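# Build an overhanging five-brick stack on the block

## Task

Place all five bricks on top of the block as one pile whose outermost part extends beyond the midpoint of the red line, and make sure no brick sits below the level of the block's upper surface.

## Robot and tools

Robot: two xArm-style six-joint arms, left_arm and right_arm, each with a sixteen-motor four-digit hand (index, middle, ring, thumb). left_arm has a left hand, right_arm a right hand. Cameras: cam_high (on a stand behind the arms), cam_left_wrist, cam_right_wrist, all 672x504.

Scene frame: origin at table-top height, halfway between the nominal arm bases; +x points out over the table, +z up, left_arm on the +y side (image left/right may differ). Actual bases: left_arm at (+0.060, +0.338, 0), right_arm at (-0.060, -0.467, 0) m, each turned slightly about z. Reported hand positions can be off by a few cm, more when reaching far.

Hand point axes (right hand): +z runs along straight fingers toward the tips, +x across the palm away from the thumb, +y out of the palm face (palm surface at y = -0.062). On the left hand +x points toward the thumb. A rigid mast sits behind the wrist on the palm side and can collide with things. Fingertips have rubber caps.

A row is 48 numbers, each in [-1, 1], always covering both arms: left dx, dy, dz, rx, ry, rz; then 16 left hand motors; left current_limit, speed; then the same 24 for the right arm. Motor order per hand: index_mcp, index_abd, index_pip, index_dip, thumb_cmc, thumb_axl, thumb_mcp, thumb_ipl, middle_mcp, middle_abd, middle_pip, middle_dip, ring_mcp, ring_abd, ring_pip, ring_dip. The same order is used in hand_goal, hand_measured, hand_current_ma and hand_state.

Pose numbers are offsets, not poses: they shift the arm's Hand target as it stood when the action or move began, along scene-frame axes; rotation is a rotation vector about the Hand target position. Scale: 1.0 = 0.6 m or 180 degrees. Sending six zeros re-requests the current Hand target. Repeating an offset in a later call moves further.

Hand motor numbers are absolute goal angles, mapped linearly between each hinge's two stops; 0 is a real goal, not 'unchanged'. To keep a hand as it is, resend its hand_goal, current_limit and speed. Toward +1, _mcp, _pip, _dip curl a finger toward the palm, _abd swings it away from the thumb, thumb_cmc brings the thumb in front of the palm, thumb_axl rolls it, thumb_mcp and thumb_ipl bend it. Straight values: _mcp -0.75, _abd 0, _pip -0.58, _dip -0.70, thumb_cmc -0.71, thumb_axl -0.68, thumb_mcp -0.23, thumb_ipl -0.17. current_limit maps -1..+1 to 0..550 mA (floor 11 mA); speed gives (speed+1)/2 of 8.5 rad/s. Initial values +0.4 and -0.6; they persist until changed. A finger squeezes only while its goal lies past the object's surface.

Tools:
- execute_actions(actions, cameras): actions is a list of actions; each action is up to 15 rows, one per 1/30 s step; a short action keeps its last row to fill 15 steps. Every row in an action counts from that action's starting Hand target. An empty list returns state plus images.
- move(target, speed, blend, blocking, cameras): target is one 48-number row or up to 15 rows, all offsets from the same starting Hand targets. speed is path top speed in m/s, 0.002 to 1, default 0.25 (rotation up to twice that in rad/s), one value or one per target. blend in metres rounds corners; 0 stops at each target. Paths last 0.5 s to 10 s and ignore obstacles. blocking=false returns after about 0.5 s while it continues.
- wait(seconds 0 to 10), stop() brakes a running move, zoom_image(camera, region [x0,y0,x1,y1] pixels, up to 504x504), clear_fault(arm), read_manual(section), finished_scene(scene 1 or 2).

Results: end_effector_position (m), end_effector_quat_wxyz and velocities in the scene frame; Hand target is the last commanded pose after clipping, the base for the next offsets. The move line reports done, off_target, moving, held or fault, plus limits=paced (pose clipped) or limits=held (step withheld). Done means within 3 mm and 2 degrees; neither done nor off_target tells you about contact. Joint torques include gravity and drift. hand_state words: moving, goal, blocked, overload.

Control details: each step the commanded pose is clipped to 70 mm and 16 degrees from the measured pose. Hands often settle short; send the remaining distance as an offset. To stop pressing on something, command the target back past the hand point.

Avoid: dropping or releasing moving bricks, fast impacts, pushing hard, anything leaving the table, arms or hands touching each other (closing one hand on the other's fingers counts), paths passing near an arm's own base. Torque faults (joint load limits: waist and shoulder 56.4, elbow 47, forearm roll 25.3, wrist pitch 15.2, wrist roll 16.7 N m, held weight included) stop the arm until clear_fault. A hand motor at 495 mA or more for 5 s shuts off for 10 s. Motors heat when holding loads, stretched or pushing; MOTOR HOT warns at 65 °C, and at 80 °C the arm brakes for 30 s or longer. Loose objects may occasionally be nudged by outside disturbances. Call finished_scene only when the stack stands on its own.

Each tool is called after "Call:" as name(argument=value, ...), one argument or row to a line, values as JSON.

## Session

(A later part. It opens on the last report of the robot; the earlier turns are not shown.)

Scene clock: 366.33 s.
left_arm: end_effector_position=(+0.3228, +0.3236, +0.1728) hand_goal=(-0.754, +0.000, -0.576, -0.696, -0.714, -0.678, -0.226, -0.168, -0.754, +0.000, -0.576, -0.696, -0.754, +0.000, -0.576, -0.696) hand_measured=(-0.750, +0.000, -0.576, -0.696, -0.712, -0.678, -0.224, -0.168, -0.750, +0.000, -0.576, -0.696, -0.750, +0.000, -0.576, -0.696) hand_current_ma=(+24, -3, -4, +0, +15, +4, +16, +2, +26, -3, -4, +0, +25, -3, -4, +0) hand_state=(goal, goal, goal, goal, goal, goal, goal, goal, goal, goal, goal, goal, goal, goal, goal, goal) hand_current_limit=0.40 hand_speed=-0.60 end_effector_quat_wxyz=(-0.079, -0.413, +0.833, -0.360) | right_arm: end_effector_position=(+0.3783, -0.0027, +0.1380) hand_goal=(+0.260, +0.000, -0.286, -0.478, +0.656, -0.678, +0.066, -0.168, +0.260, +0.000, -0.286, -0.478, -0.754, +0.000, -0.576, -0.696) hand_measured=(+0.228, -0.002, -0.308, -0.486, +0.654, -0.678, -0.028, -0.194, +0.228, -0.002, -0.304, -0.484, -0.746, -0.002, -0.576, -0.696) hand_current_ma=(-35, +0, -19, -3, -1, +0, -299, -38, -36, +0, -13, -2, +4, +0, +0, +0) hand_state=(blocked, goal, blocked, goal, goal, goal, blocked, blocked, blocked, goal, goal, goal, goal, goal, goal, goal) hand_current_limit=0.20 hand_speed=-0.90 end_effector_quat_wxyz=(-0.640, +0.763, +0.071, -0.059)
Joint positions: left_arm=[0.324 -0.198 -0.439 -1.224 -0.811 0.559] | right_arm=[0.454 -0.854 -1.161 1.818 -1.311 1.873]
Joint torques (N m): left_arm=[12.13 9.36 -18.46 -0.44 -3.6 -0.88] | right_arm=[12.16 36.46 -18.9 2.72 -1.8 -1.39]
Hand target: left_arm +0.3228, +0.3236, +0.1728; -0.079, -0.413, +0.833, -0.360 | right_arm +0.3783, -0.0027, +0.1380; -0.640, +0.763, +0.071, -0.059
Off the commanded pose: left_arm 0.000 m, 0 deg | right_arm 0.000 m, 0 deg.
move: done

Call:
move(
  target=[
    [0,0,0,0,0,0,-0.754,0,-0.576,-0.696,-0.714,-0.678,-0.226,-0.168,-0.754,0,-0.576,-0.696,-0.754,0,-0.576,-0.696,0.4,-0.6,0,0,0,0,0,0,0.22,0,-0.300,-0.480,0.657,-0.678,-0.04,-0.18,0.22,0,-0.30,-0.48,-0.754,0,-0.576,-0.696,0.2,-0.95],
    [0,0,0,0,0,0,-0.754,0,-0.576,-0.696,-0.714,-0.678,-0.226,-0.168,-0.754,0,-0.576,-0.696,-0.754,0,-0.576,-0.696,0.4,-0.6,0,0,0,0,0,0,0.041,0,-0.285,-0.478,0.657,-0.678,-0.226,-0.168,0.041,0,-0.285,-0.478,-0.754,0,-0.576,-0.696,0.4,-0.9],
  ],
  speed=0.05,
  cameras=["cam_high","cam_left_wrist"],
)

Call:
zoom_image(
  camera="cam_left_wrist",
  region=[225, 70, 315, 160],
)

Call:
zoom_image(
  camera="cam_high",
  region=[290, 215, 380, 305],
)

Scene clock: 370.80 s.
left_arm: end_effector_position=(+0.3228, +0.3236, +0.1728) hand_goal=(-0.754, +0.000, -0.576, -0.696, -0.714, -0.678, -0.226, -0.168, -0.754, +0.000, -0.576, -0.696, -0.754, +0.000, -0.576, -0.696) hand_measured=(-0.750, +0.000, -0.576, -0.696, -0.712, -0.678, -0.224, -0.168, -0.750, +0.000, -0.576, -0.696, -0.750, +0.000, -0.576, -0.696) hand_current_ma=(+24, -3, -4, +0, +15, +4, +16, +2, +26, -3, -4, +0, +25, -3, -4, +0) hand_state=(goal, goal, goal, goal, goal, goal, goal, goal, goal, goal, goal, goal, goal, goal, goal, goal) hand_current_limit=0.40 hand_speed=-0.60 end_effector_quat_wxyz=(-0.079, -0.413, +0.833, -0.360) | right_arm: end_effector_position=(+0.3783, -0.0027, +0.1380) hand_goal=(+0.040, +0.000, -0.286, -0.478, +0.656, -0.678, -0.226, -0.168, +0.040, +0.000, -0.286, -0.478, -0.754, +0.000, -0.576, -0.696) hand_measured=(+0.050, -0.002, -0.288, -0.480, +0.654, -0.678, -0.222, -0.170, +0.050, -0.002, -0.288, -0.480, -0.746, -0.002, -0.576, -0.696) hand_current_ma=(+5, +0, -1, -1, -1, +0, +1, +0, +5, +0, +0, -1, +4, +0, +0, +0) hand_state=(goal, goal, goal, goal, goal, goal, goal, goal, goal, goal, goal, goal, goal, goal, goal, goal) hand_current_limit=0.40 hand_speed=-0.90 end_effector_quat_wxyz=(-0.640, +0.763, +0.071, -0.059)
Joint positions: left_arm=[0.324 -0.198 -0.439 -1.224 -0.811 0.559] | right_arm=[0.454 -0.854 -1.161 1.818 -1.311 1.873]
Joint torques (N m): left_arm=[13.62 9.09 -18.13 -0.64 -3.56 -0.87] | right_arm=[15.03 55.52 -18.77 2.31 -1.31 -1.06]
Hand target: left_arm +0.3228, +0.3236, +0.1728; -0.079, -0.413, +0.833, -0.360 | right_arm +0.3783, -0.0027, +0.1380; -0.640, +0.763, +0.071, -0.059
Off the commanded pose: left_arm 0.000 m, 0 deg | right_arm 0.000 m, 0 deg.
move: done
Images, in order (width x height): cam_high 672x504, cam_left_wrist 672x504.

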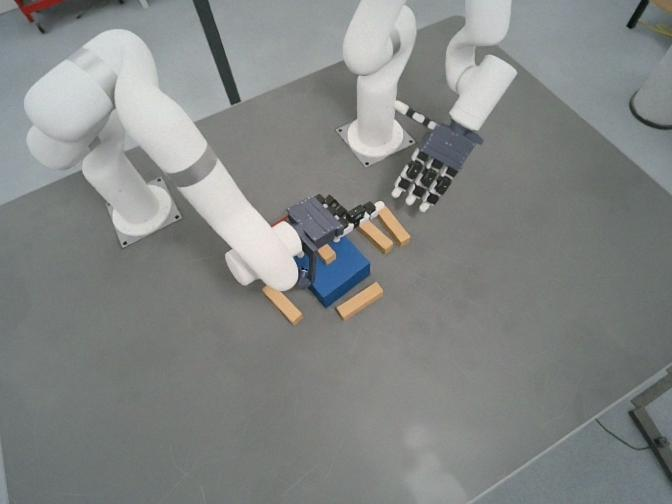

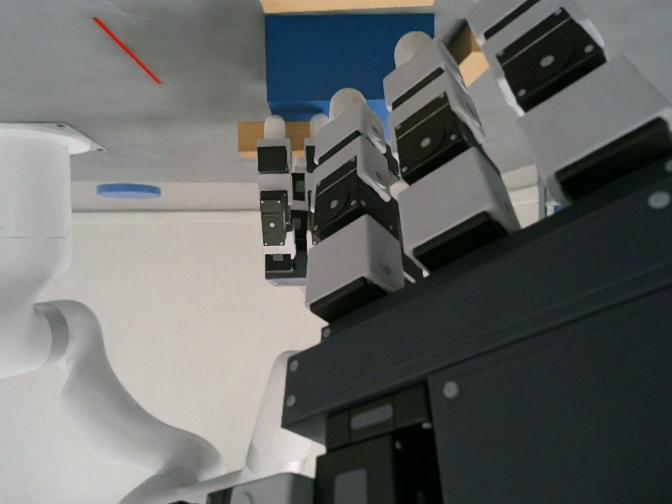

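Scaled by 5.600.

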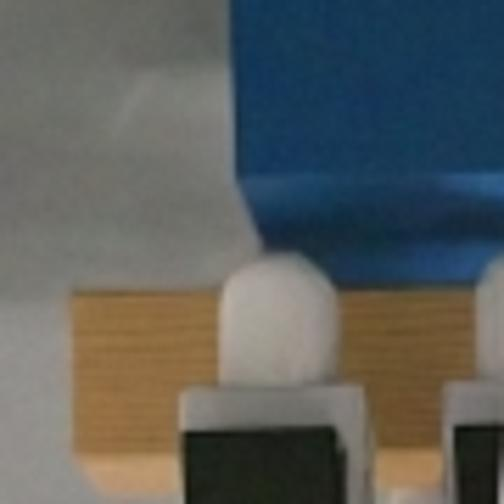

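Scaled by 5.600.

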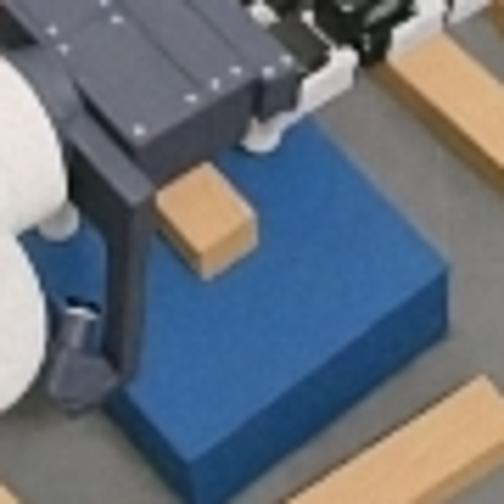

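Call:
move(
  target=[
    [0,0,0,0,0,0,-0.754,0,-0.576,-0.696,-0.714,-0.678,-0.226,-0.168,-0.754,0,-0.576,-0.696,-0.754,0,-0.576,-0.696,0.4,-0.6,0,0,0.15,0,0,0,0.041,0,-0.285,-0.478,0.657,-0.678,-0.226,-0.168,0.041,0,-0.285,-0.478,-0.754,0,-0.576,-0.696,0.4,-0.6],
    [0,0,0,0,0,0,-0.754,0,-0.576,-0.696,-0.714,-0.678,-0.226,-0.168,-0.754,0,-0.576,-0.696,-0.754,0,-0.576,-0.696,0.4,-0.6,0.121,-0.42,0.15,0,0,0.0194,0.123,0,-0.285,-0.478,0.657,-0.678,-0.226,-0.168,0.123,0,-0.285,-0.478,-0.754,0,-0.576,-0.696,0.4,-0.6],
  ],
  speed=[0.1,0.2],
  blend=[0.02,0],
  cameras=["cam_high","cam_left_wrist"],
)

Call:
zoom_image(
  camera="cam_left_wrist",
  region=[220, 0, 330, 165],
)

Call:
zoom_image(
  camera="cam_high",
  region=[280, 205, 390, 315],
)

Scene clock: 379.50 s.
left_arm: end_effector_position=(+0.3228, +0.3236, +0.1728) hand_goal=(-0.754, +0.000, -0.576, -0.696, -0.714, -0.678, -0.226, -0.168, -0.754, +0.000, -0.576, -0.696, -0.754, +0.000, -0.576, -0.696) hand_measured=(-0.750, +0.000, -0.576, -0.696, -0.712, -0.678, -0.224, -0.168, -0.750, +0.000, -0.576, -0.696, -0.750, +0.000, -0.576, -0.696) hand_current_ma=(+24, -3, -4, +0, +15, +4, +16, +2, +26, -3, -4, +0, +25, -3, -4, +0) hand_state=(goal, goal, goal, goal, goal, goal, goal, goal, goal, goal, goal, goal, goal, goal, goal, goal) hand_current_limit=0.40 hand_speed=-0.60 end_effector_quat_wxyz=(-0.079, -0.413, +0.833, -0.360) | right_arm: end_effector_position=(+0.4509, -0.2547, +0.2280) hand_goal=(+0.122, +0.000, -0.286, -0.478, +0.656, -0.678, -0.226, -0.168, +0.122, +0.000, -0.286, -0.478, -0.754, +0.000, -0.576, -0.696) hand_measured=(+0.122, -0.002, -0.288, -0.480, +0.654, -0.678, -0.224, -0.170, +0.122, -0.002, -0.288, -0.480, -0.746, -0.002, -0.576, -0.696) hand_current_ma=(+0, +0, +0, -1, -1, +0, +1, +0, +0, +0, +0, +0, +4, +0, +0, +0) hand_state=(goal, goal, goal, goal, goal, goal, goal, goal, goal, goal, goal, goal, goal, goal, goal, goal) hand_current_limit=0.40 hand_speed=-0.60 end_effector_quat_wxyz=(-0.638, +0.760, +0.094, -0.079)
Joint positions: left_arm=[0.324 -0.198 -0.439 -1.224 -0.811 0.559] | right_arm=[-0.005 -0.709 -1.184 1.308 -1.51 2.035]
Joint torques (N m): left_arm=[12.5 9.86 -17.8 -0.49 -3.66 -0.74] | right_arm=[-15.84 36.9 -22.06 -2.42 -1.84 1.36]
Hand target: left_arm +0.3228, +0.3236, +0.1728; -0.079, -0.413, +0.833, -0.360 | right_arm +0.4509, -0.2547, +0.2280; -0.638, +0.760, +0.094, -0.079
Off the commanded pose: left_arm 0.000 m, 0 deg | right_arm 0.000 m, 0 deg.
move: done
Images, in order (width x height): cam_high 672x504, cam_left_wrist 672x504.

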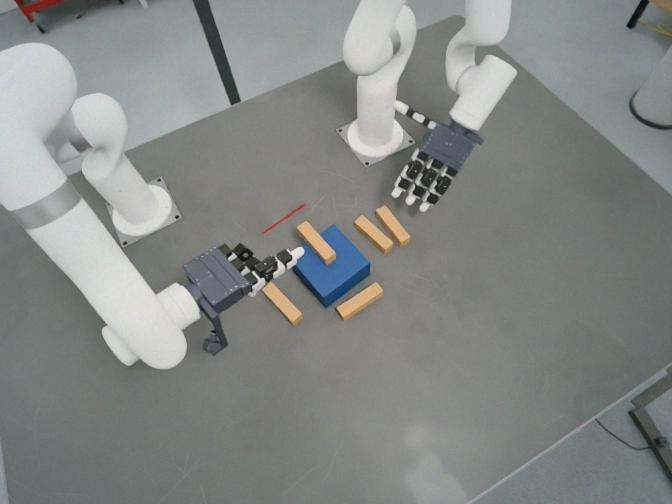

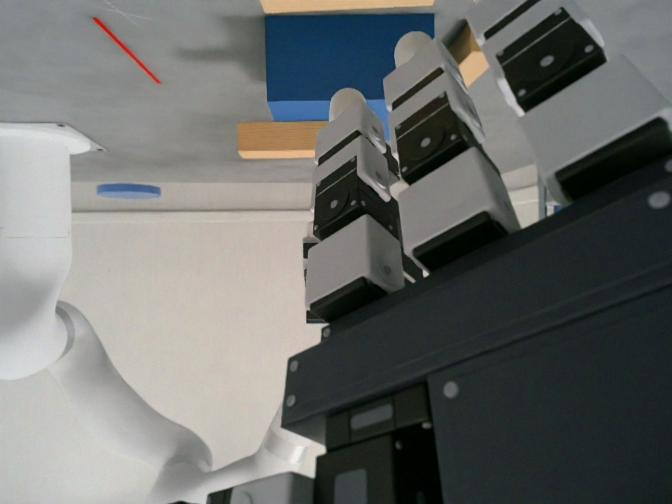

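Scaled by 3.055.

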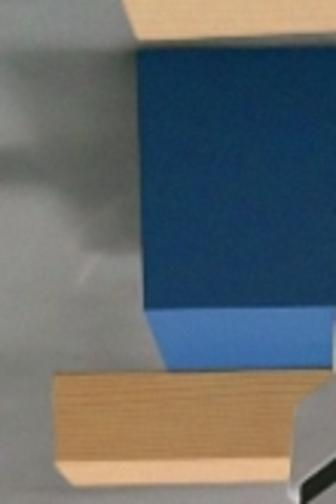

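Scaled by 4.582.

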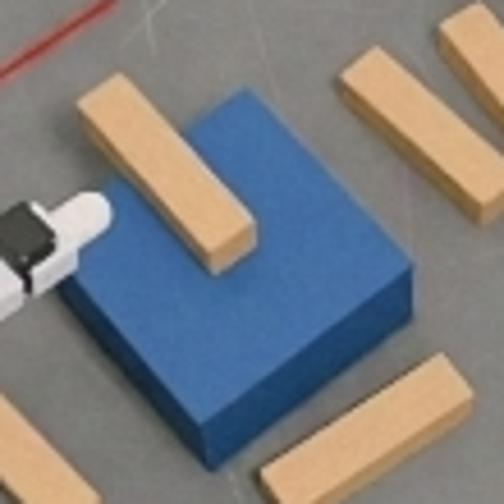

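Call:
zoom_image(
  camera="cam_high",
  region=[310, 270, 350, 310],
)

Call:
zoom_image(
  camera="cam_high",
  region=[350, 245, 390, 285],
)

Call:
zoom_image(
  camera="cam_high",
  region=[310, 210, 350, 250],
)

Call:
zoom_image(
  camera="cam_high",
  region=[285, 210, 325, 250],
)

Call:
zoom_image(
  camera="cam_high",
  region=[315, 240, 355, 280],
)

Scaled by 12.600.

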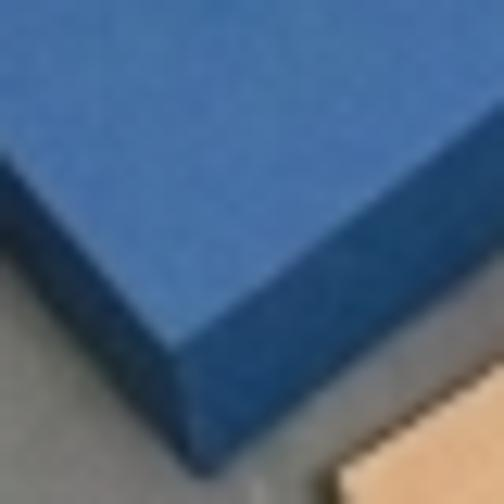

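Scaled by 12.600.

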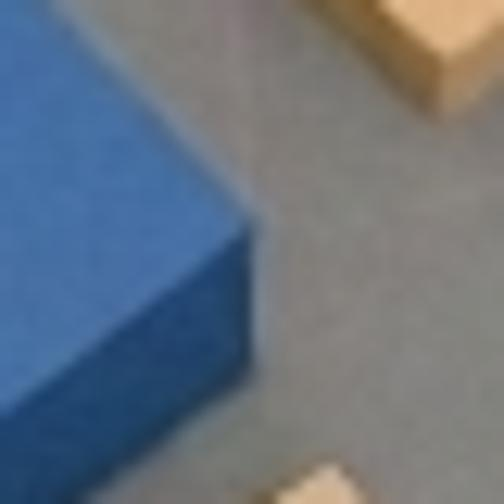

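Scaled by 12.600.

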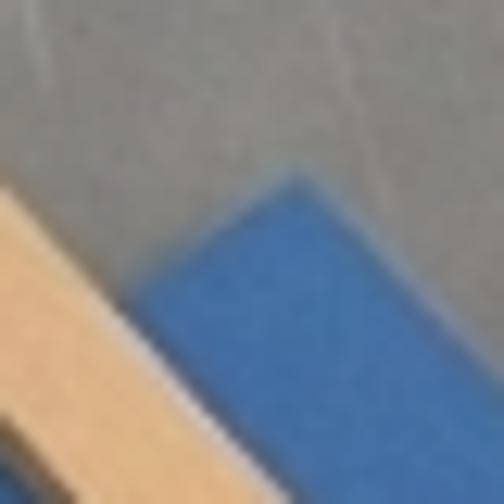

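Scaled by 12.600.

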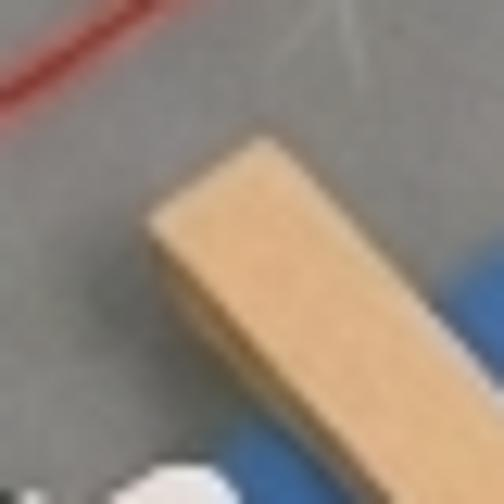

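Scaled by 12.600.

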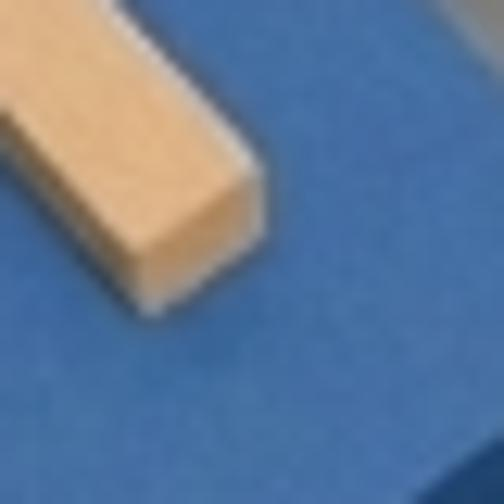

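Call:
move(
  target=[0,0,0,0,0,0,-0.754,0,-0.576,-0.696,-0.714,-0.678,-0.226,-0.168,-0.754,0,-0.576,-0.696,-0.754,0,-0.576,-0.696,0.4,-0.6,0.1768,0.2678,-0.18,0,0,-0.0428,-0.754,0,-0.576,-0.696,0.657,-0.678,-0.6,-0.168,-0.342,0,-0.285,-0.478,-0.754,0,-0.576,-0.696,0.4,-0.6],
  speed=0.2,
  cameras=["cam_high"],
)

Call:
zoom_image(
  camera="cam_high",
  region=[260, 220, 420, 380],
)

Scene clock: 415.23 s.
left_arm: end_effector_position=(+0.3228, +0.3236, +0.1728) hand_goal=(-0.754, +0.000, -0.576, -0.696, -0.714, -0.678, -0.226, -0.168, -0.754, +0.000, -0.576, -0.696, -0.754, +0.000, -0.576, -0.696) hand_measured=(-0.750, +0.000, -0.576, -0.696, -0.712, -0.678, -0.224, -0.168, -0.750, +0.000, -0.576, -0.696, -0.750, +0.000, -0.576, -0.696) hand_current_ma=(+24, -3, -4, +0, +15, +4, +16, +2, +26, -3, -4, +0, +25, -3, -4, +0) hand_state=(goal, goal, goal, goal, goal, goal, goal, goal, goal, goal, goal, goal, goal, goal, goal, goal) hand_current_limit=0.40 hand_speed=-0.60 end_effector_quat_wxyz=(-0.079, -0.413, +0.833, -0.360) | right_arm: end_effector_position=(+0.5570, -0.0940, +0.1200) hand_goal=(-0.754, +0.000, -0.576, -0.696, +0.656, -0.678, -0.600, -0.168, -0.342, +0.000, -0.286, -0.478, -0.754, +0.000, -0.576, -0.696) hand_measured=(-0.732, -0.002, -0.570, -0.694, +0.654, -0.678, -0.592, -0.170, -0.326, -0.002, -0.288, -0.480, -0.746, -0.002, -0.576, -0.696) hand_current_ma=(+18, +0, +3, +1, -1, +0, +5, +0, +12, +0, +0, +0, +4, +0, +0, +0) hand_state=(blocked, goal, goal, goal, goal, goal, goal, goal, goal, goal, goal, goal, goal, goal, goal, goal) hand_current_limit=0.40 hand_speed=-0.60 end_effector_quat_wxyz=(-0.642, +0.765, +0.043, -0.036)
Joint positions: left_arm=[0.324 -0.198 -0.439 -1.224 -0.811 0.559] | right_arm=[0.215 -1.096 -1.601 1.615 -1.347 2.083]
Joint torques (N m): left_arm=[13 10.3 -17.91 -0.45 -3.62 -0.85] | right_arm=[17.64 48.99 -22.59 3.13 0.21 1.36]
Hand target: left_arm +0.3228, +0.3236, +0.1728; -0.079, -0.413, +0.833, -0.360 | right_arm +0.5570, -0.0940, +0.1200; -0.642, +0.765, +0.043, -0.036
Off the commanded pose: left_arm 0.000 m, 0 deg | right_arm 0.000 m, 0 deg.
move: done
Images, in order (width x height): cam_high 672x504.

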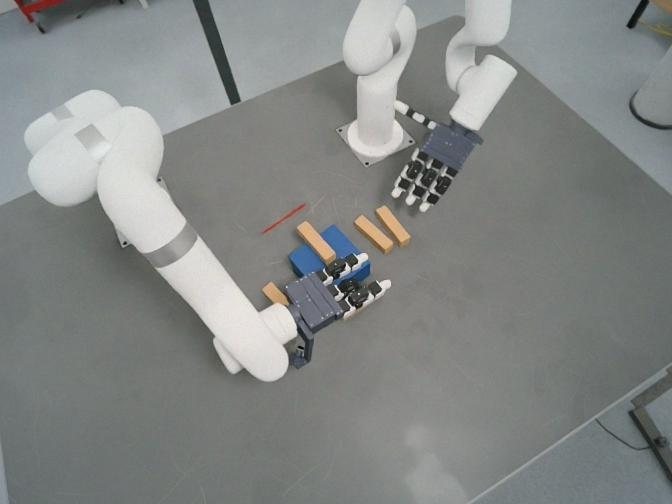

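Scaled by 3.150.

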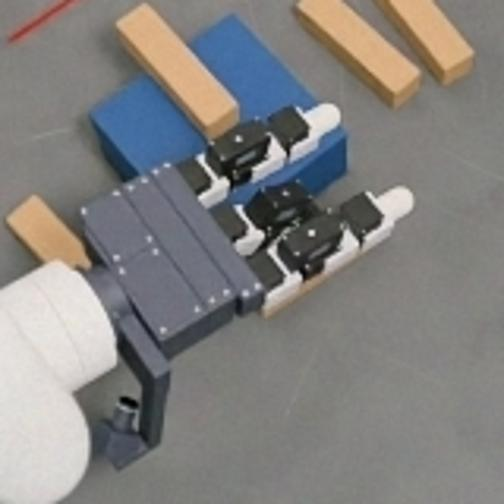

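Call:
move(
  target=[
    [0,0,0,0,0,0,-0.754,0,-0.576,-0.696,-0.714,-0.678,-0.226,-0.168,-0.754,0,-0.576,-0.696,-0.754,0,-0.576,-0.696,0.4,-0.6,0,0,-0.075,0,0,0,-0.754,0,-0.576,-0.696,0.657,-0.678,-0.6,-0.168,-0.342,0,-0.285,-0.478,-0.754,0,-0.576,-0.696,0.4,-0.6],
    [0,0,0,0,0,0,-0.754,0,-0.576,-0.696,-0.714,-0.678,-0.226,-0.168,-0.754,0,-0.576,-0.696,-0.754,0,-0.576,-0.696,0.4,-0.6,0,0,-0.0883,0,0,0,-0.754,0,-0.576,-0.696,0.657,-0.678,-0.6,-0.168,-0.342,0,-0.285,-0.478,-0.754,0,-0.576,-0.696,0.4,-0.6],
  ],
  speed=[0.1,0.03],
)

Scene clock: 419.13 s.
left_arm: end_effector_position=(+0.3228, +0.3236, +0.1728) hand_goal=(-0.754, +0.000, -0.576, -0.696, -0.714, -0.678, -0.226, -0.168, -0.754, +0.000, -0.576, -0.696, -0.754, +0.000, -0.576, -0.696) hand_measured=(-0.750, +0.000, -0.576, -0.696, -0.712, -0.678, -0.224, -0.168, -0.750, +0.000, -0.576, -0.696, -0.750, +0.000, -0.576, -0.696) hand_current_ma=(+24, -3, -4, +0, +15, +4, +16, +2, +26, -3, -4, +0, +25, -3, -4, +0) hand_state=(goal, goal, goal, goal, goal, goal, goal, goal, goal, goal, goal, goal, goal, goal, goal, goal) hand_current_limit=0.40 hand_speed=-0.60 end_effector_quat_wxyz=(-0.079, -0.413, +0.833, -0.360) | right_arm: end_effector_position=(+0.5570, -0.0940, +0.0670) hand_goal=(-0.754, +0.000, -0.576, -0.696, +0.656, -0.678, -0.600, -0.168, -0.342, +0.000, -0.286, -0.478, -0.754, +0.000, -0.576, -0.696) hand_measured=(-0.734, -0.002, -0.570, -0.694, +0.654, -0.678, -0.592, -0.170, -0.344, -0.002, -0.288, -0.480, -0.746, -0.002, -0.576, -0.696) hand_current_ma=(+17, +0, +3, +1, -1, +0, +5, +0, -1, +0, +0, +0, +4, +0, +0, +0) hand_state=(blocked, goal, goal, goal, goal, goal, goal, goal, goal, goal, goal, goal, goal, goal, goal, goal) hand_current_limit=0.40 hand_speed=-0.60 end_effector_quat_wxyz=(-0.642, +0.765, +0.043, -0.036)
Joint positions: left_arm=[0.324 -0.198 -0.439 -1.224 -0.811 0.559] | right_arm=[0.215 -1.197 -1.65 1.627 -1.35 2.03]
Joint torques (N m): left_arm=[12.75 10.21 -17.56 -0.35 -3.62 -0.76] | right_arm=[11.96 48.08 -21.35 2.97 -1.71 -1.17]
Hand target: left_arm +0.3228, +0.3236, +0.1728; -0.079, -0.413, +0.833, -0.360 | right_arm +0.5570, -0.0940, +0.0670; -0.642, +0.765, +0.043, -0.036
Off the commanded pose: left_arm 0.000 m, 0 deg | right_arm 0.000 m, 0 deg.
move: done

Call:
move(
  target=[
    [0,0,0,0,0,0,-0.754,0,-0.576,-0.696,-0.714,-0.678,-0.226,-0.168,-0.754,0,-0.576,-0.696,-0.754,0,-0.576,-0.696,0.4,-0.6,0,0,0,0,0,0,-0.754,0,-0.576,-0.696,0.657,-0.678,-0.6,-0.168,-0.2,0,-0.285,-0.478,-0.754,0,-0.576,-0.696,0,-0.8],
    [0,0,0,0,0,0,-0.754,0,-0.576,-0.696,-0.714,-0.678,-0.226,-0.168,-0.754,0,-0.576,-0.696,-0.754,0,-0.576,-0.696,0.4,-0.6,0.0182,-0.1657,0,0,0,0,-0.754,0,-0.576,-0.696,0.657,-0.678,-0.6,-0.168,-0.2,0,-0.285,-0.478,-0.754,0,-0.576,-0.696,0,-0.8],
  ],
  speed=0.06,
  cameras=["cam_high"],
)

Call:
zoom_image(
  camera="cam_high",
  region=[220, 220, 380, 380],
)

Scene clock: 422.93 s.
left_arm: end_effector_position=(+0.3228, +0.3236, +0.1728) hand_goal=(-0.754, +0.000, -0.576, -0.696, -0.714, -0.678, -0.226, -0.168, -0.754, +0.000, -0.576, -0.696, -0.754, +0.000, -0.576, -0.696) hand_measured=(-0.750, +0.000, -0.576, -0.696, -0.712, -0.678, -0.224, -0.168, -0.750, +0.000, -0.576, -0.696, -0.750, +0.000, -0.576, -0.696) hand_current_ma=(+24, -3, -4, +0, +15, +4, +16, +2, +26, -3, -4, +0, +25, -3, -4, +0) hand_state=(goal, goal, goal, goal, goal, goal, goal, goal, goal, goal, goal, goal, goal, goal, goal, goal) hand_current_limit=0.40 hand_speed=-0.60 end_effector_quat_wxyz=(-0.079, -0.413, +0.833, -0.360) | right_arm: end_effector_position=(+0.5679, -0.1934, +0.0670) hand_goal=(-0.754, +0.000, -0.576, -0.696, +0.656, -0.678, -0.600, -0.168, -0.200, +0.000, -0.286, -0.478, -0.754, +0.000, -0.576, -0.696) hand_measured=(-0.734, -0.002, -0.570, -0.694, +0.654, -0.678, -0.592, -0.170, -0.326, +0.000, -0.312, -0.488, -0.746, -0.002, -0.576, -0.696) hand_current_ma=(+17, +0, +3, +1, -1, +0, +5, +0, -275, +0, -24, -5, +4, +0, +0, +0) hand_state=(blocked, goal, goal, goal, goal, goal, goal, goal, blocked, goal, blocked, goal, goal, goal, goal, goal) hand_current_limit=0.00 hand_speed=-0.80 end_effector_quat_wxyz=(-0.642, +0.765, +0.043, -0.036)
Joint positions: left_arm=[0.324 -0.198 -0.439 -1.224 -0.811 0.559] | right_arm=[0.069 -1.182 -1.618 1.498 -1.413 2.012]
Joint torques (N m): left_arm=[12.13 9.75 -17.96 -0.25 -3.54 -0.78] | right_arm=[-15.67 65.92 -10.62 -3.15 -1.36 -1.08]
Hand target: left_arm +0.3228, +0.3236, +0.1728; -0.079, -0.413, +0.833, -0.360 | right_arm +0.5679, -0.1934, +0.0670; -0.642, +0.765, +0.043, -0.036
Off the commanded pose: left_arm 0.000 m, 0 deg | right_arm 0.000 m, 0 deg.
move: done
Images, in order (width x height): cam_high 672x504.

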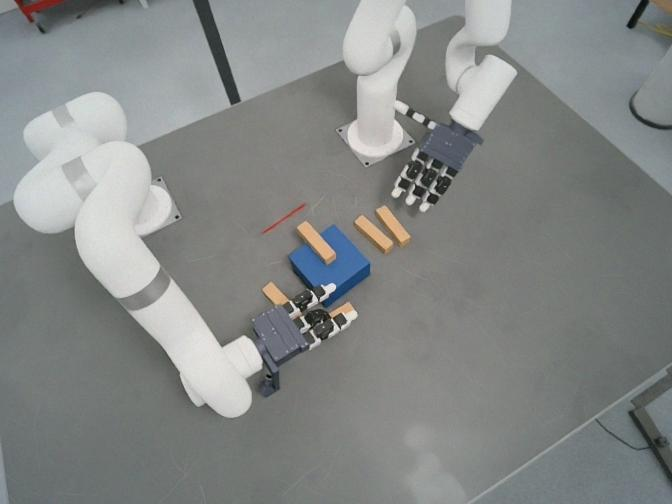

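Scaled by 3.150.

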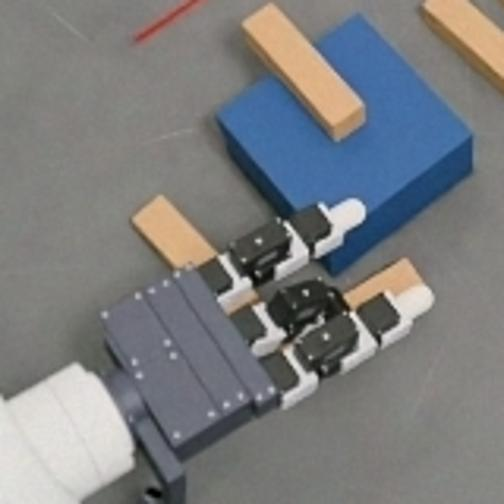

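Call:
move(
  target=[0,0,0,0,0,0,-0.754,0,-0.576,-0.696,-0.714,-0.678,-0.226,-0.168,-0.754,0,-0.576,-0.696,-0.754,0,-0.576,-0.696,0.4,-0.6,0.0273,-0.2486,0,0,0,0,-0.754,0,-0.576,-0.696,0.657,-0.678,-0.6,-0.168,-0.2,0,-0.285,-0.478,-0.754,0,-0.576,-0.696,0,-0.8],
  speed=0.07,
  cameras=["cam_high"],
)

Call:
zoom_image(
  camera="cam_high",
  region=[200, 240, 360, 400],
)

Scene clock: 426.67 s.
left_arm: end_effector_position=(+0.3228, +0.3236, +0.1728) hand_goal=(-0.754, +0.000, -0.576, -0.696, -0.714, -0.678, -0.226, -0.168, -0.754, +0.000, -0.576, -0.696, -0.754, +0.000, -0.576, -0.696) hand_measured=(-0.750, +0.000, -0.576, -0.696, -0.712, -0.678, -0.224, -0.168, -0.750, +0.000, -0.576, -0.696, -0.750, +0.000, -0.576, -0.696) hand_current_ma=(+24, -3, -4, +0, +15, +4, +16, +2, +26, -3, -4, +0, +25, -3, -4, +0) hand_state=(goal, goal, goal, goal, goal, goal, goal, goal, goal, goal, goal, goal, goal, goal, goal, goal) hand_current_limit=0.40 hand_speed=-0.60 end_effector_quat_wxyz=(-0.079, -0.413, +0.833, -0.360) | right_arm: end_effector_position=(+0.5843, -0.3425, +0.0670) hand_goal=(-0.754, +0.000, -0.576, -0.696, +0.656, -0.678, -0.600, -0.168, -0.200, +0.000, -0.286, -0.478, -0.754, +0.000, -0.576, -0.696) hand_measured=(-0.734, -0.002, -0.570, -0.694, +0.654, -0.678, -0.592, -0.170, -0.326, +0.000, -0.316, -0.490, -0.746, -0.002, -0.576, -0.696) hand_current_ma=(+17, +0, +3, +1, -1, +0, +5, +0, -275, +0, -30, -6, +4, +0, +0, +0) hand_state=(blocked, goal, goal, goal, goal, goal, goal, goal, blocked, goal, blocked, goal, goal, goal, goal, goal) hand_current_limit=0.00 hand_speed=-0.80 end_effector_quat_wxyz=(-0.642, +0.765, +0.043, -0.036)
Joint positions: left_arm=[0.324 -0.198 -0.439 -1.224 -0.811 0.559] | right_arm=[-0.15 -1.214 -1.686 1.299 -1.513 2.031]
Joint torques (N m): left_arm=[12.83 10.23 -18 -0.55 -3.66 -0.81] | right_arm=[-16 45.52 -19.91 -3.17 -1.29 1.35]
Hand target: left_arm +0.3228, +0.3236, +0.1728; -0.079, -0.413, +0.833, -0.360 | right_arm +0.5843, -0.3426, +0.0670; -0.642, +0.765, +0.043, -0.036
Off the commanded pose: left_arm 0.000 m, 0 deg | right_arm 0.000 m, 0 deg.
move: done
Images, in order (width x height): cam_high 672x504.

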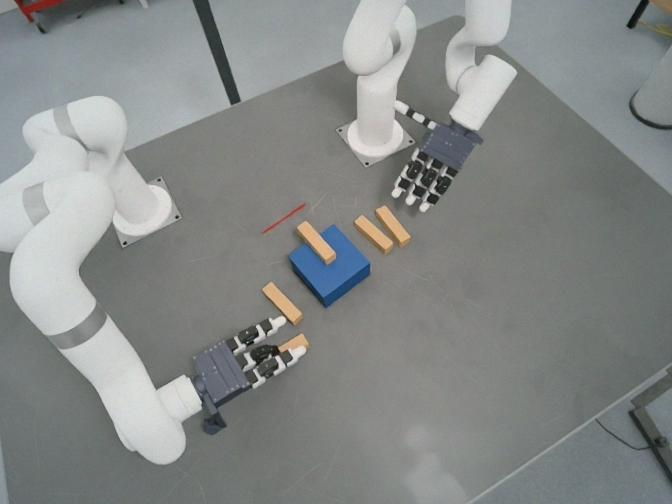

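Scaled by 3.150.

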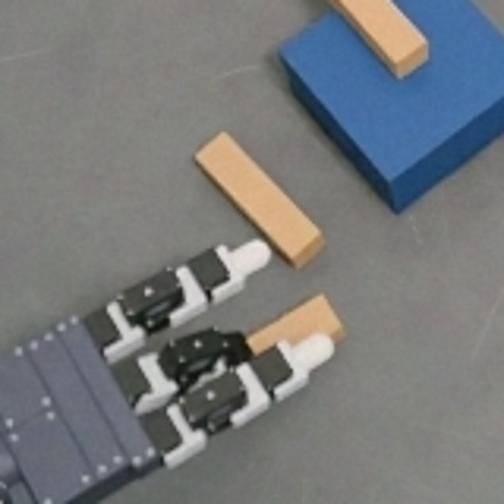

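Call:
move(
  target=[
    [0,0,0,0,0,0,-0.754,0,-0.576,-0.696,-0.714,-0.678,-0.226,-0.168,-0.754,0,-0.576,-0.696,-0.754,0,-0.576,-0.696,0.4,-0.6,0,0,0,0,0,0,-0.754,0,-0.576,-0.696,0.657,-0.678,-0.6,-0.168,-0.34,0,-0.30,-0.478,-0.754,0,-0.576,-0.696,0,-0.8],
    [0,0,0,0,0,0,-0.754,0,-0.576,-0.696,-0.714,-0.678,-0.226,-0.168,-0.754,0,-0.576,-0.696,-0.754,0,-0.576,-0.696,0.4,-0.6,0,0,0.1,0,0,0,-0.754,0,-0.576,-0.696,0.657,-0.678,-0.6,-0.168,-0.34,0,-0.30,-0.478,-0.754,0,-0.576,-0.696,0,-0.8],
    [0,0,0,0,0,0,-0.754,0,-0.576,-0.696,-0.714,-0.678,-0.226,-0.168,-0.754,0,-0.576,-0.696,-0.754,0,-0.576,-0.696,0.4,-0.6,-0.25,0.03,0.23,0,0,-0.5,0.041,0,-0.285,-0.478,0.657,-0.678,-0.226,-0.168,0.041,0,-0.285,-0.478,-0.754,0,-0.576,-0.696,0.4,-0.4],
  ],
  speed=[0.05,0.08,0.25],
  cameras=["cam_high"],
)

Call:
zoom_image(
  camera="cam_high",
  region=[230, 270, 350, 390],
)

Scene clock: 439.90 s.
left_arm: end_effector_position=(+0.3228, +0.3236, +0.1728) hand_goal=(-0.754, +0.000, -0.576, -0.696, -0.714, -0.678, -0.226, -0.168, -0.754, +0.000, -0.576, -0.696, -0.754, +0.000, -0.576, -0.696) hand_measured=(-0.750, +0.000, -0.576, -0.696, -0.712, -0.678, -0.224, -0.168, -0.750, +0.000, -0.576, -0.696, -0.750, +0.000, -0.576, -0.696) hand_current_ma=(+24, -3, -4, +0, +15, +4, +16, +2, +26, -3, -4, +0, +25, -3, -4, +0) hand_state=(goal, goal, goal, goal, goal, goal, goal, goal, goal, goal, goal, goal, goal, goal, goal, goal) hand_current_limit=0.40 hand_speed=-0.60 end_effector_quat_wxyz=(-0.079, -0.413, +0.833, -0.360) | right_arm: end_effector_position=(+0.4343, -0.3246, +0.2050) hand_goal=(+0.040, +0.000, -0.286, -0.478, +0.656, -0.678, -0.226, -0.168, +0.040, +0.000, -0.286, -0.478, -0.754, +0.000, -0.576, -0.696) hand_measured=(+0.042, -0.002, -0.288, -0.480, +0.654, -0.678, -0.228, -0.170, +0.042, +0.000, -0.288, -0.480, -0.746, -0.002, -0.576, -0.696) hand_current_ma=(+0, +0, +0, +0, +0, +0, +0, +0, +0, +0, +0, +0, +4, +0, +0, +0) hand_state=(goal, goal, goal, goal, goal, goal, goal, goal, goal, goal, goal, goal, goal, goal, goal, goal) hand_current_limit=0.40 hand_speed=-0.40 end_effector_quat_wxyz=(-0.479, +0.571, -0.511, +0.429)
Joint positions: left_arm=[0.324 -0.198 -0.439 -1.224 -0.811 0.559] | right_arm=[0.276 -0.31 -0.412 3.355 -1.297 1.549]
Joint torques (N m): left_arm=[12.95 9.97 -17.76 -0.48 -3.55 -0.77] | right_arm=[18.38 36.4 -8.26 2.37 -0.17 -1.02]
Hand target: left_arm +0.3228, +0.3236, +0.1728; -0.079, -0.413, +0.833, -0.360 | right_arm +0.4343, -0.3246, +0.2050; -0.479, +0.571, -0.511, +0.429
Off the commanded pose: left_arm 0.000 m, 0 deg | right_arm 0.000 m, 0 deg.
move: done
Images, in order (width x height): cam_high 672x504.

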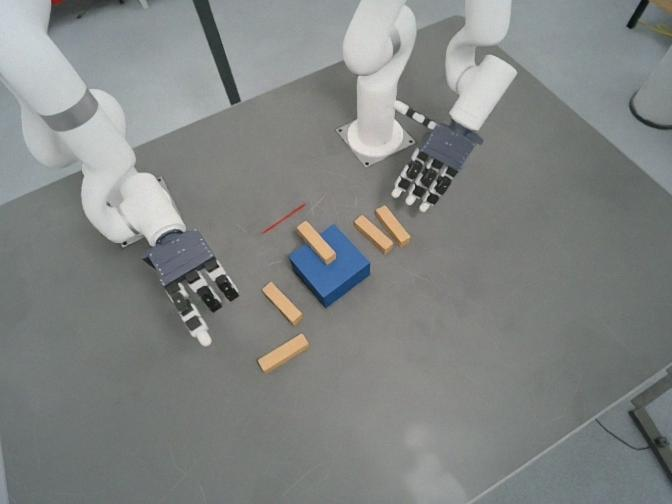

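Scaled by 4.200.

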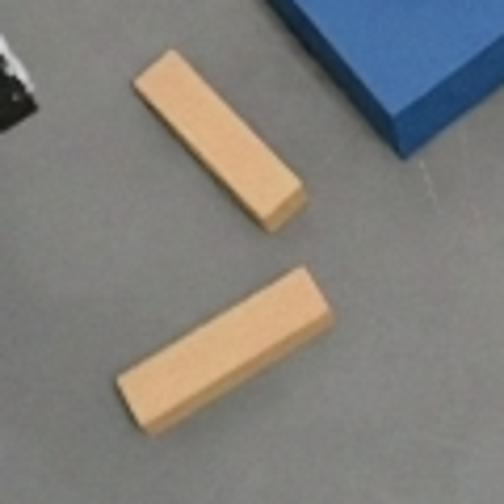

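Call:
move(
  target=[0,0,0,0,0,0,-0.754,0,-0.576,-0.696,-0.714,-0.678,-0.226,-0.168,-0.754,0,-0.576,-0.696,-0.754,0,-0.576,-0.696,0.4,-0.6,0.3528,0.106,-0.15,0,0,-0.0117,0.041,0,-0.285,-0.478,0.657,-0.678,-0.226,-0.168,0.041,0,-0.285,-0.478,-0.754,0,-0.576,-0.696,0.4,-0.4],
  speed=0.2,
  cameras=["cam_high"],
)

Call:
zoom_image(
  camera="cam_high",
  region=[210, 270, 350, 410],
)

Scene clock: 449.53 s.
left_arm: end_effector_position=(+0.3228, +0.3236, +0.1728) hand_goal=(-0.754, +0.000, -0.576, -0.696, -0.714, -0.678, -0.226, -0.168, -0.754, +0.000, -0.576, -0.696, -0.754, +0.000, -0.576, -0.696) hand_measured=(-0.750, +0.000, -0.576, -0.696, -0.712, -0.678, -0.224, -0.168, -0.750, +0.000, -0.576, -0.696, -0.750, +0.000, -0.576, -0.696) hand_current_ma=(+24, -3, -4, +0, +15, +4, +16, +2, +26, -3, -4, +0, +25, -3, -4, +0) hand_state=(goal, goal, goal, goal, goal, goal, goal, goal, goal, goal, goal, goal, goal, goal, goal, goal) hand_current_limit=0.40 hand_speed=-0.60 end_effector_quat_wxyz=(-0.079, -0.413, +0.833, -0.360) | right_arm: end_effector_position=(+0.6460, -0.2610, +0.1150) hand_goal=(+0.040, +0.000, -0.286, -0.478, +0.656, -0.678, -0.226, -0.168, +0.040, +0.000, -0.286, -0.478, -0.754, +0.000, -0.576, -0.696) hand_measured=(+0.042, -0.002, -0.288, -0.480, +0.654, -0.678, -0.226, -0.170, +0.042, +0.000, -0.288, -0.480, -0.746, -0.002, -0.576, -0.696) hand_current_ma=(+0, +0, +0, +0, +0, +0, +0, +0, +0, +0, +0, +0, +4, +0, +0, +0) hand_state=(goal, goal, goal, goal, goal, goal, goal, goal, goal, goal, goal, goal, goal, goal, goal, goal) hand_current_limit=0.40 hand_speed=-0.40 end_effector_quat_wxyz=(-0.471, +0.561, -0.521, +0.438)
Joint positions: left_arm=[0.324 -0.198 -0.439 -1.224 -0.811 0.559] | right_arm=[0.279 -0.855 -1.074 3.405 -1.185 1.513]
Joint torques (N m): left_arm=[12.92 9.87 -17.9 -0.26 -3.64 -0.72] | right_arm=[12.3 38.41 -19.06 2.31 -0.02 -1.1]
Hand target: left_arm +0.3228, +0.3236, +0.1728; -0.079, -0.413, +0.833, -0.360 | right_arm +0.6460, -0.2610, +0.1150; -0.471, +0.561, -0.521, +0.438
Off the commanded pose: left_arm 0.000 m, 0 deg | right_arm 0.000 m, 0 deg.
move: done
Images, in order (width x height): cam_high 672x504.

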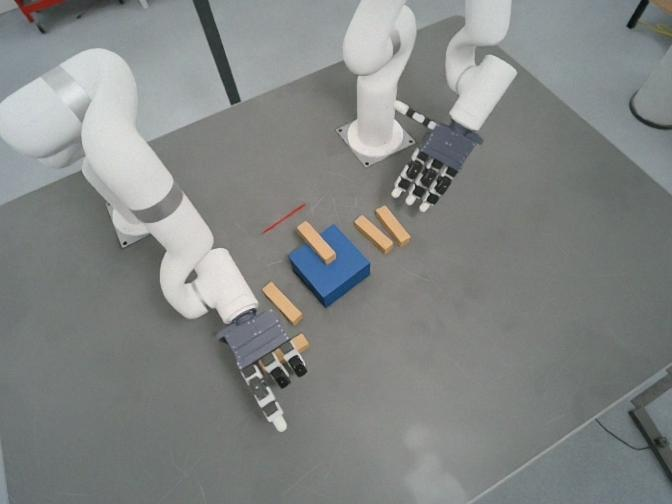

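Scaled by 3.600.

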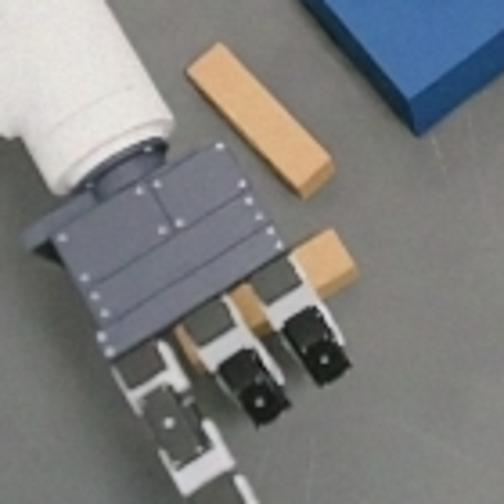

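Call:
move(
  target=[0,0,0,0,0,0,-0.754,0,-0.576,-0.696,-0.714,-0.678,-0.226,-0.168,-0.754,0,-0.576,-0.696,-0.754,0,-0.576,-0.696,0.4,-0.6,0,0,-0.075,0,0,0,0.041,0,-0.285,-0.478,0.657,-0.678,-0.226,-0.168,0.041,0,-0.285,-0.478,-0.754,0,-0.576,-0.696,0.4,-0.4],
  speed=0.1,
  cameras=["cam_high","cam_right_wrist"],
)

Call:
zoom_image(
  camera="cam_high",
  region=[230, 300, 330, 400],
)

Scene clock: 453.13 s.
left_arm: end_effector_position=(+0.3228, +0.3236, +0.1728) hand_goal=(-0.754, +0.000, -0.576, -0.696, -0.714, -0.678, -0.226, -0.168, -0.754, +0.000, -0.576, -0.696, -0.754, +0.000, -0.576, -0.696) hand_measured=(-0.750, +0.000, -0.576, -0.696, -0.712, -0.678, -0.224, -0.168, -0.750, +0.000, -0.576, -0.696, -0.750, +0.000, -0.576, -0.696) hand_current_ma=(+24, -3, -4, +0, +15, +4, +16, +2, +26, -3, -4, +0, +25, -3, -4, +0) hand_state=(goal, goal, goal, goal, goal, goal, goal, goal, goal, goal, goal, goal, goal, goal, goal, goal) hand_current_limit=0.40 hand_speed=-0.60 end_effector_quat_wxyz=(-0.079, -0.413, +0.833, -0.360) | right_arm: end_effector_position=(+0.6460, -0.2610, +0.0700) hand_goal=(+0.040, +0.000, -0.286, -0.478, +0.656, -0.678, -0.226, -0.168, +0.040, +0.000, -0.286, -0.478, -0.754, +0.000, -0.576, -0.696) hand_measured=(+0.042, -0.002, -0.288, -0.480, +0.654, -0.678, -0.226, -0.170, +0.042, +0.000, -0.288, -0.480, -0.746, -0.002, -0.576, -0.696) hand_current_ma=(+0, +0, +0, +0, +0, +0, +0, +0, +0, +0, +0, +0, +4, +0, +0, +0) hand_state=(goal, goal, goal, goal, goal, goal, goal, goal, goal, goal, goal, goal, goal, goal, goal, goal) hand_current_limit=0.40 hand_speed=-0.40 end_effector_quat_wxyz=(-0.471, +0.561, -0.521, +0.438)
Joint positions: left_arm=[0.324 -0.198 -0.439 -1.224 -0.811 0.559] | right_arm=[0.279 -0.955 -1.112 3.399 -1.245 1.53]
Joint torques (N m): left_arm=[12.93 10.37 -18.15 0.11 -3.62 -0.85] | right_arm=[-9.51 39.78 -17.78 -3.29 -2.09 1.4]
Hand target: left_arm +0.3228, +0.3236, +0.1728; -0.079, -0.413, +0.833, -0.360 | right_arm +0.6460, -0.2610, +0.0700; -0.471, +0.561, -0.521, +0.438
Off the commanded pose: left_arm 0.000 m, 0 deg | right_arm 0.000 m, 0 deg.
move: done
Images, in order (width x height): cam_high 672x504, cam_right_wrist 672x504.

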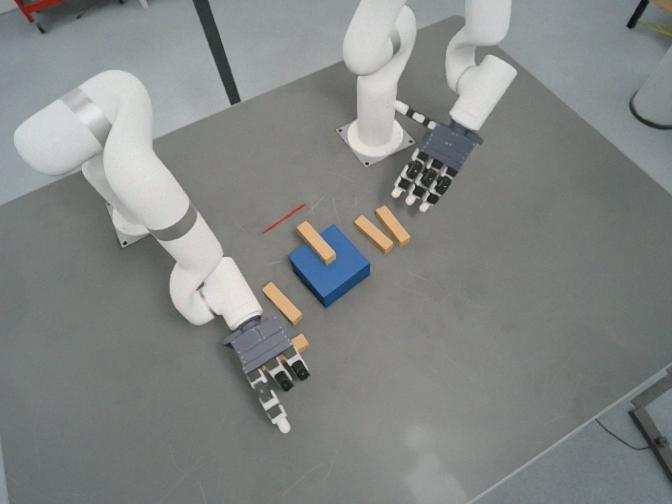

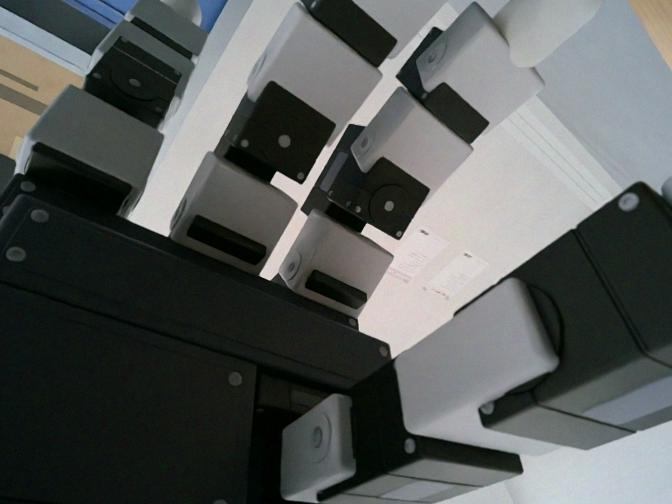

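Scaled by 5.040.

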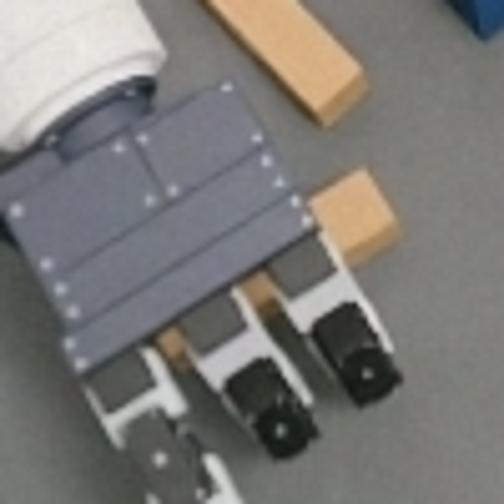

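Call:
execute_actions(
  actions=[],
)

Scene clock: 461.27 s.
left_arm: end_effector_position=(+0.3228, +0.3236, +0.1728) hand_goal=(-0.754, +0.000, -0.576, -0.696, -0.714, -0.678, -0.226, -0.168, -0.754, +0.000, -0.576, -0.696, -0.754, +0.000, -0.576, -0.696) hand_measured=(-0.750, +0.000, -0.576, -0.696, -0.712, -0.678, -0.224, -0.168, -0.750, +0.000, -0.576, -0.696, -0.750, +0.000, -0.576, -0.696) hand_current_ma=(+24, -3, -4, +0, +15, +4, +16, +2, +26, -3, -4, +0, +25, -3, -4, +0) hand_state=(goal, goal, goal, goal, goal, goal, goal, goal, goal, goal, goal, goal, goal, goal, goal, goal) hand_current_limit=0.40 hand_speed=-0.60 end_effector_quat_wxyz=(-0.079, -0.413, +0.833, -0.360) | right_arm: end_effector_position=(+0.6460, -0.2610, +0.0700) hand_goal=(+0.040, +0.000, -0.286, -0.478, +0.656, -0.678, -0.226, -0.168, +0.040, +0.000, -0.286, -0.478, -0.754, +0.000, -0.576, -0.696) hand_measured=(+0.042, -0.002, -0.288, -0.480, +0.654, -0.678, -0.226, -0.170, +0.042, +0.000, -0.288, -0.480, -0.746, -0.002, -0.576, -0.696) hand_current_ma=(+0, +0, +0, +0, +0, +0, +0, +0, +0, +0, +0, +0, +4, +0, +0, +0) hand_state=(goal, goal, goal, goal, goal, goal, goal, goal, goal, goal, goal, goal, goal, goal, goal, goal) hand_current_limit=0.40 hand_speed=-0.40 end_effector_quat_wxyz=(-0.471, +0.561, -0.521, +0.438)
Joint positions: left_arm=[0.324 -0.198 -0.439 -1.224 -0.811 0.559] | right_arm=[0.279 -0.955 -1.112 3.399 -1.245 1.53]
Joint velocities: within noise
Joint torques (N m): left_arm=[11.96 10.85 -17.94 0.01 -3.57 -0.76] | right_arm=[-11.45 40.36 -18.02 -3.47 -1.61 1.34]
Hand target: left_arm +0.3228, +0.3236, +0.1728; -0.079, -0.413, +0.833, -0.360 | right_arm +0.6460, -0.2610, +0.0700; -0.471, +0.561, -0.521, +0.438
Off the commanded pose: left_arm 0.000 m, 0 deg | right_arm 0.000 m, 0 deg.

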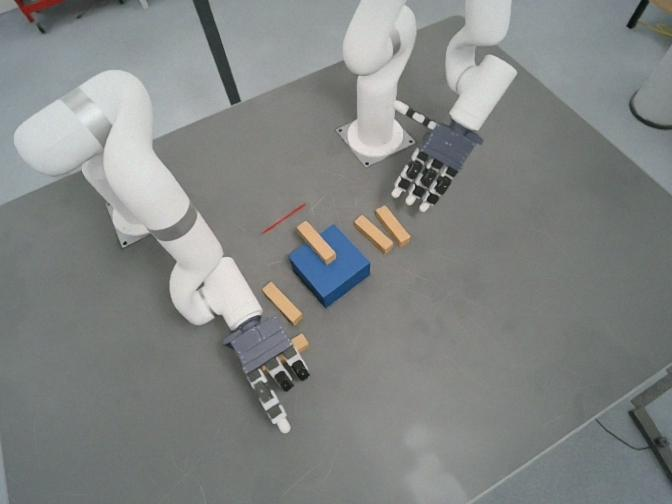

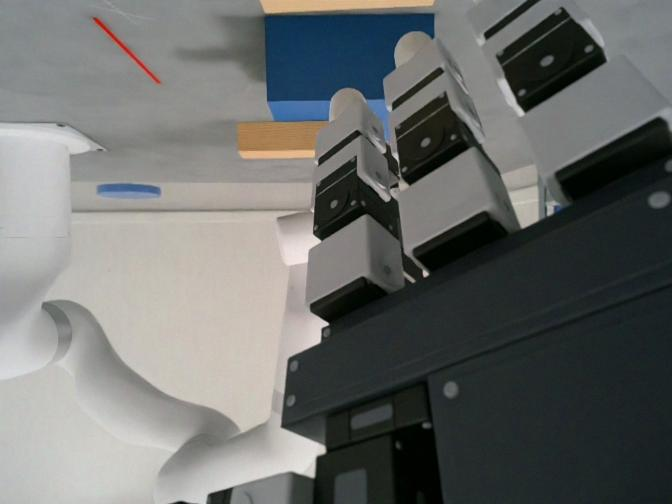

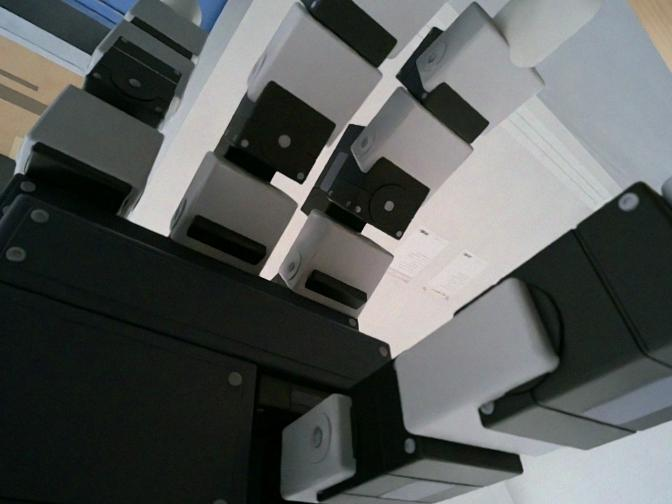

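Call:
zoom_image(
  camera="cam_high",
  region=[200, 260, 360, 440],
)

Scaled by 2.800.

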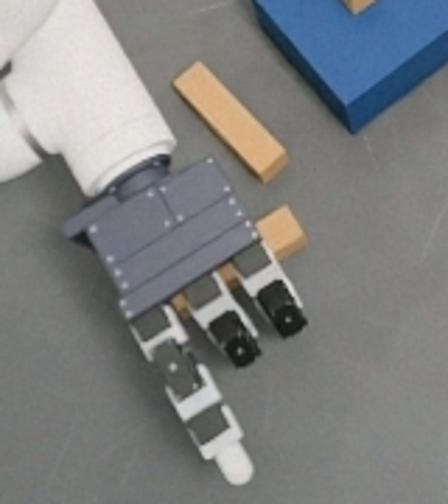

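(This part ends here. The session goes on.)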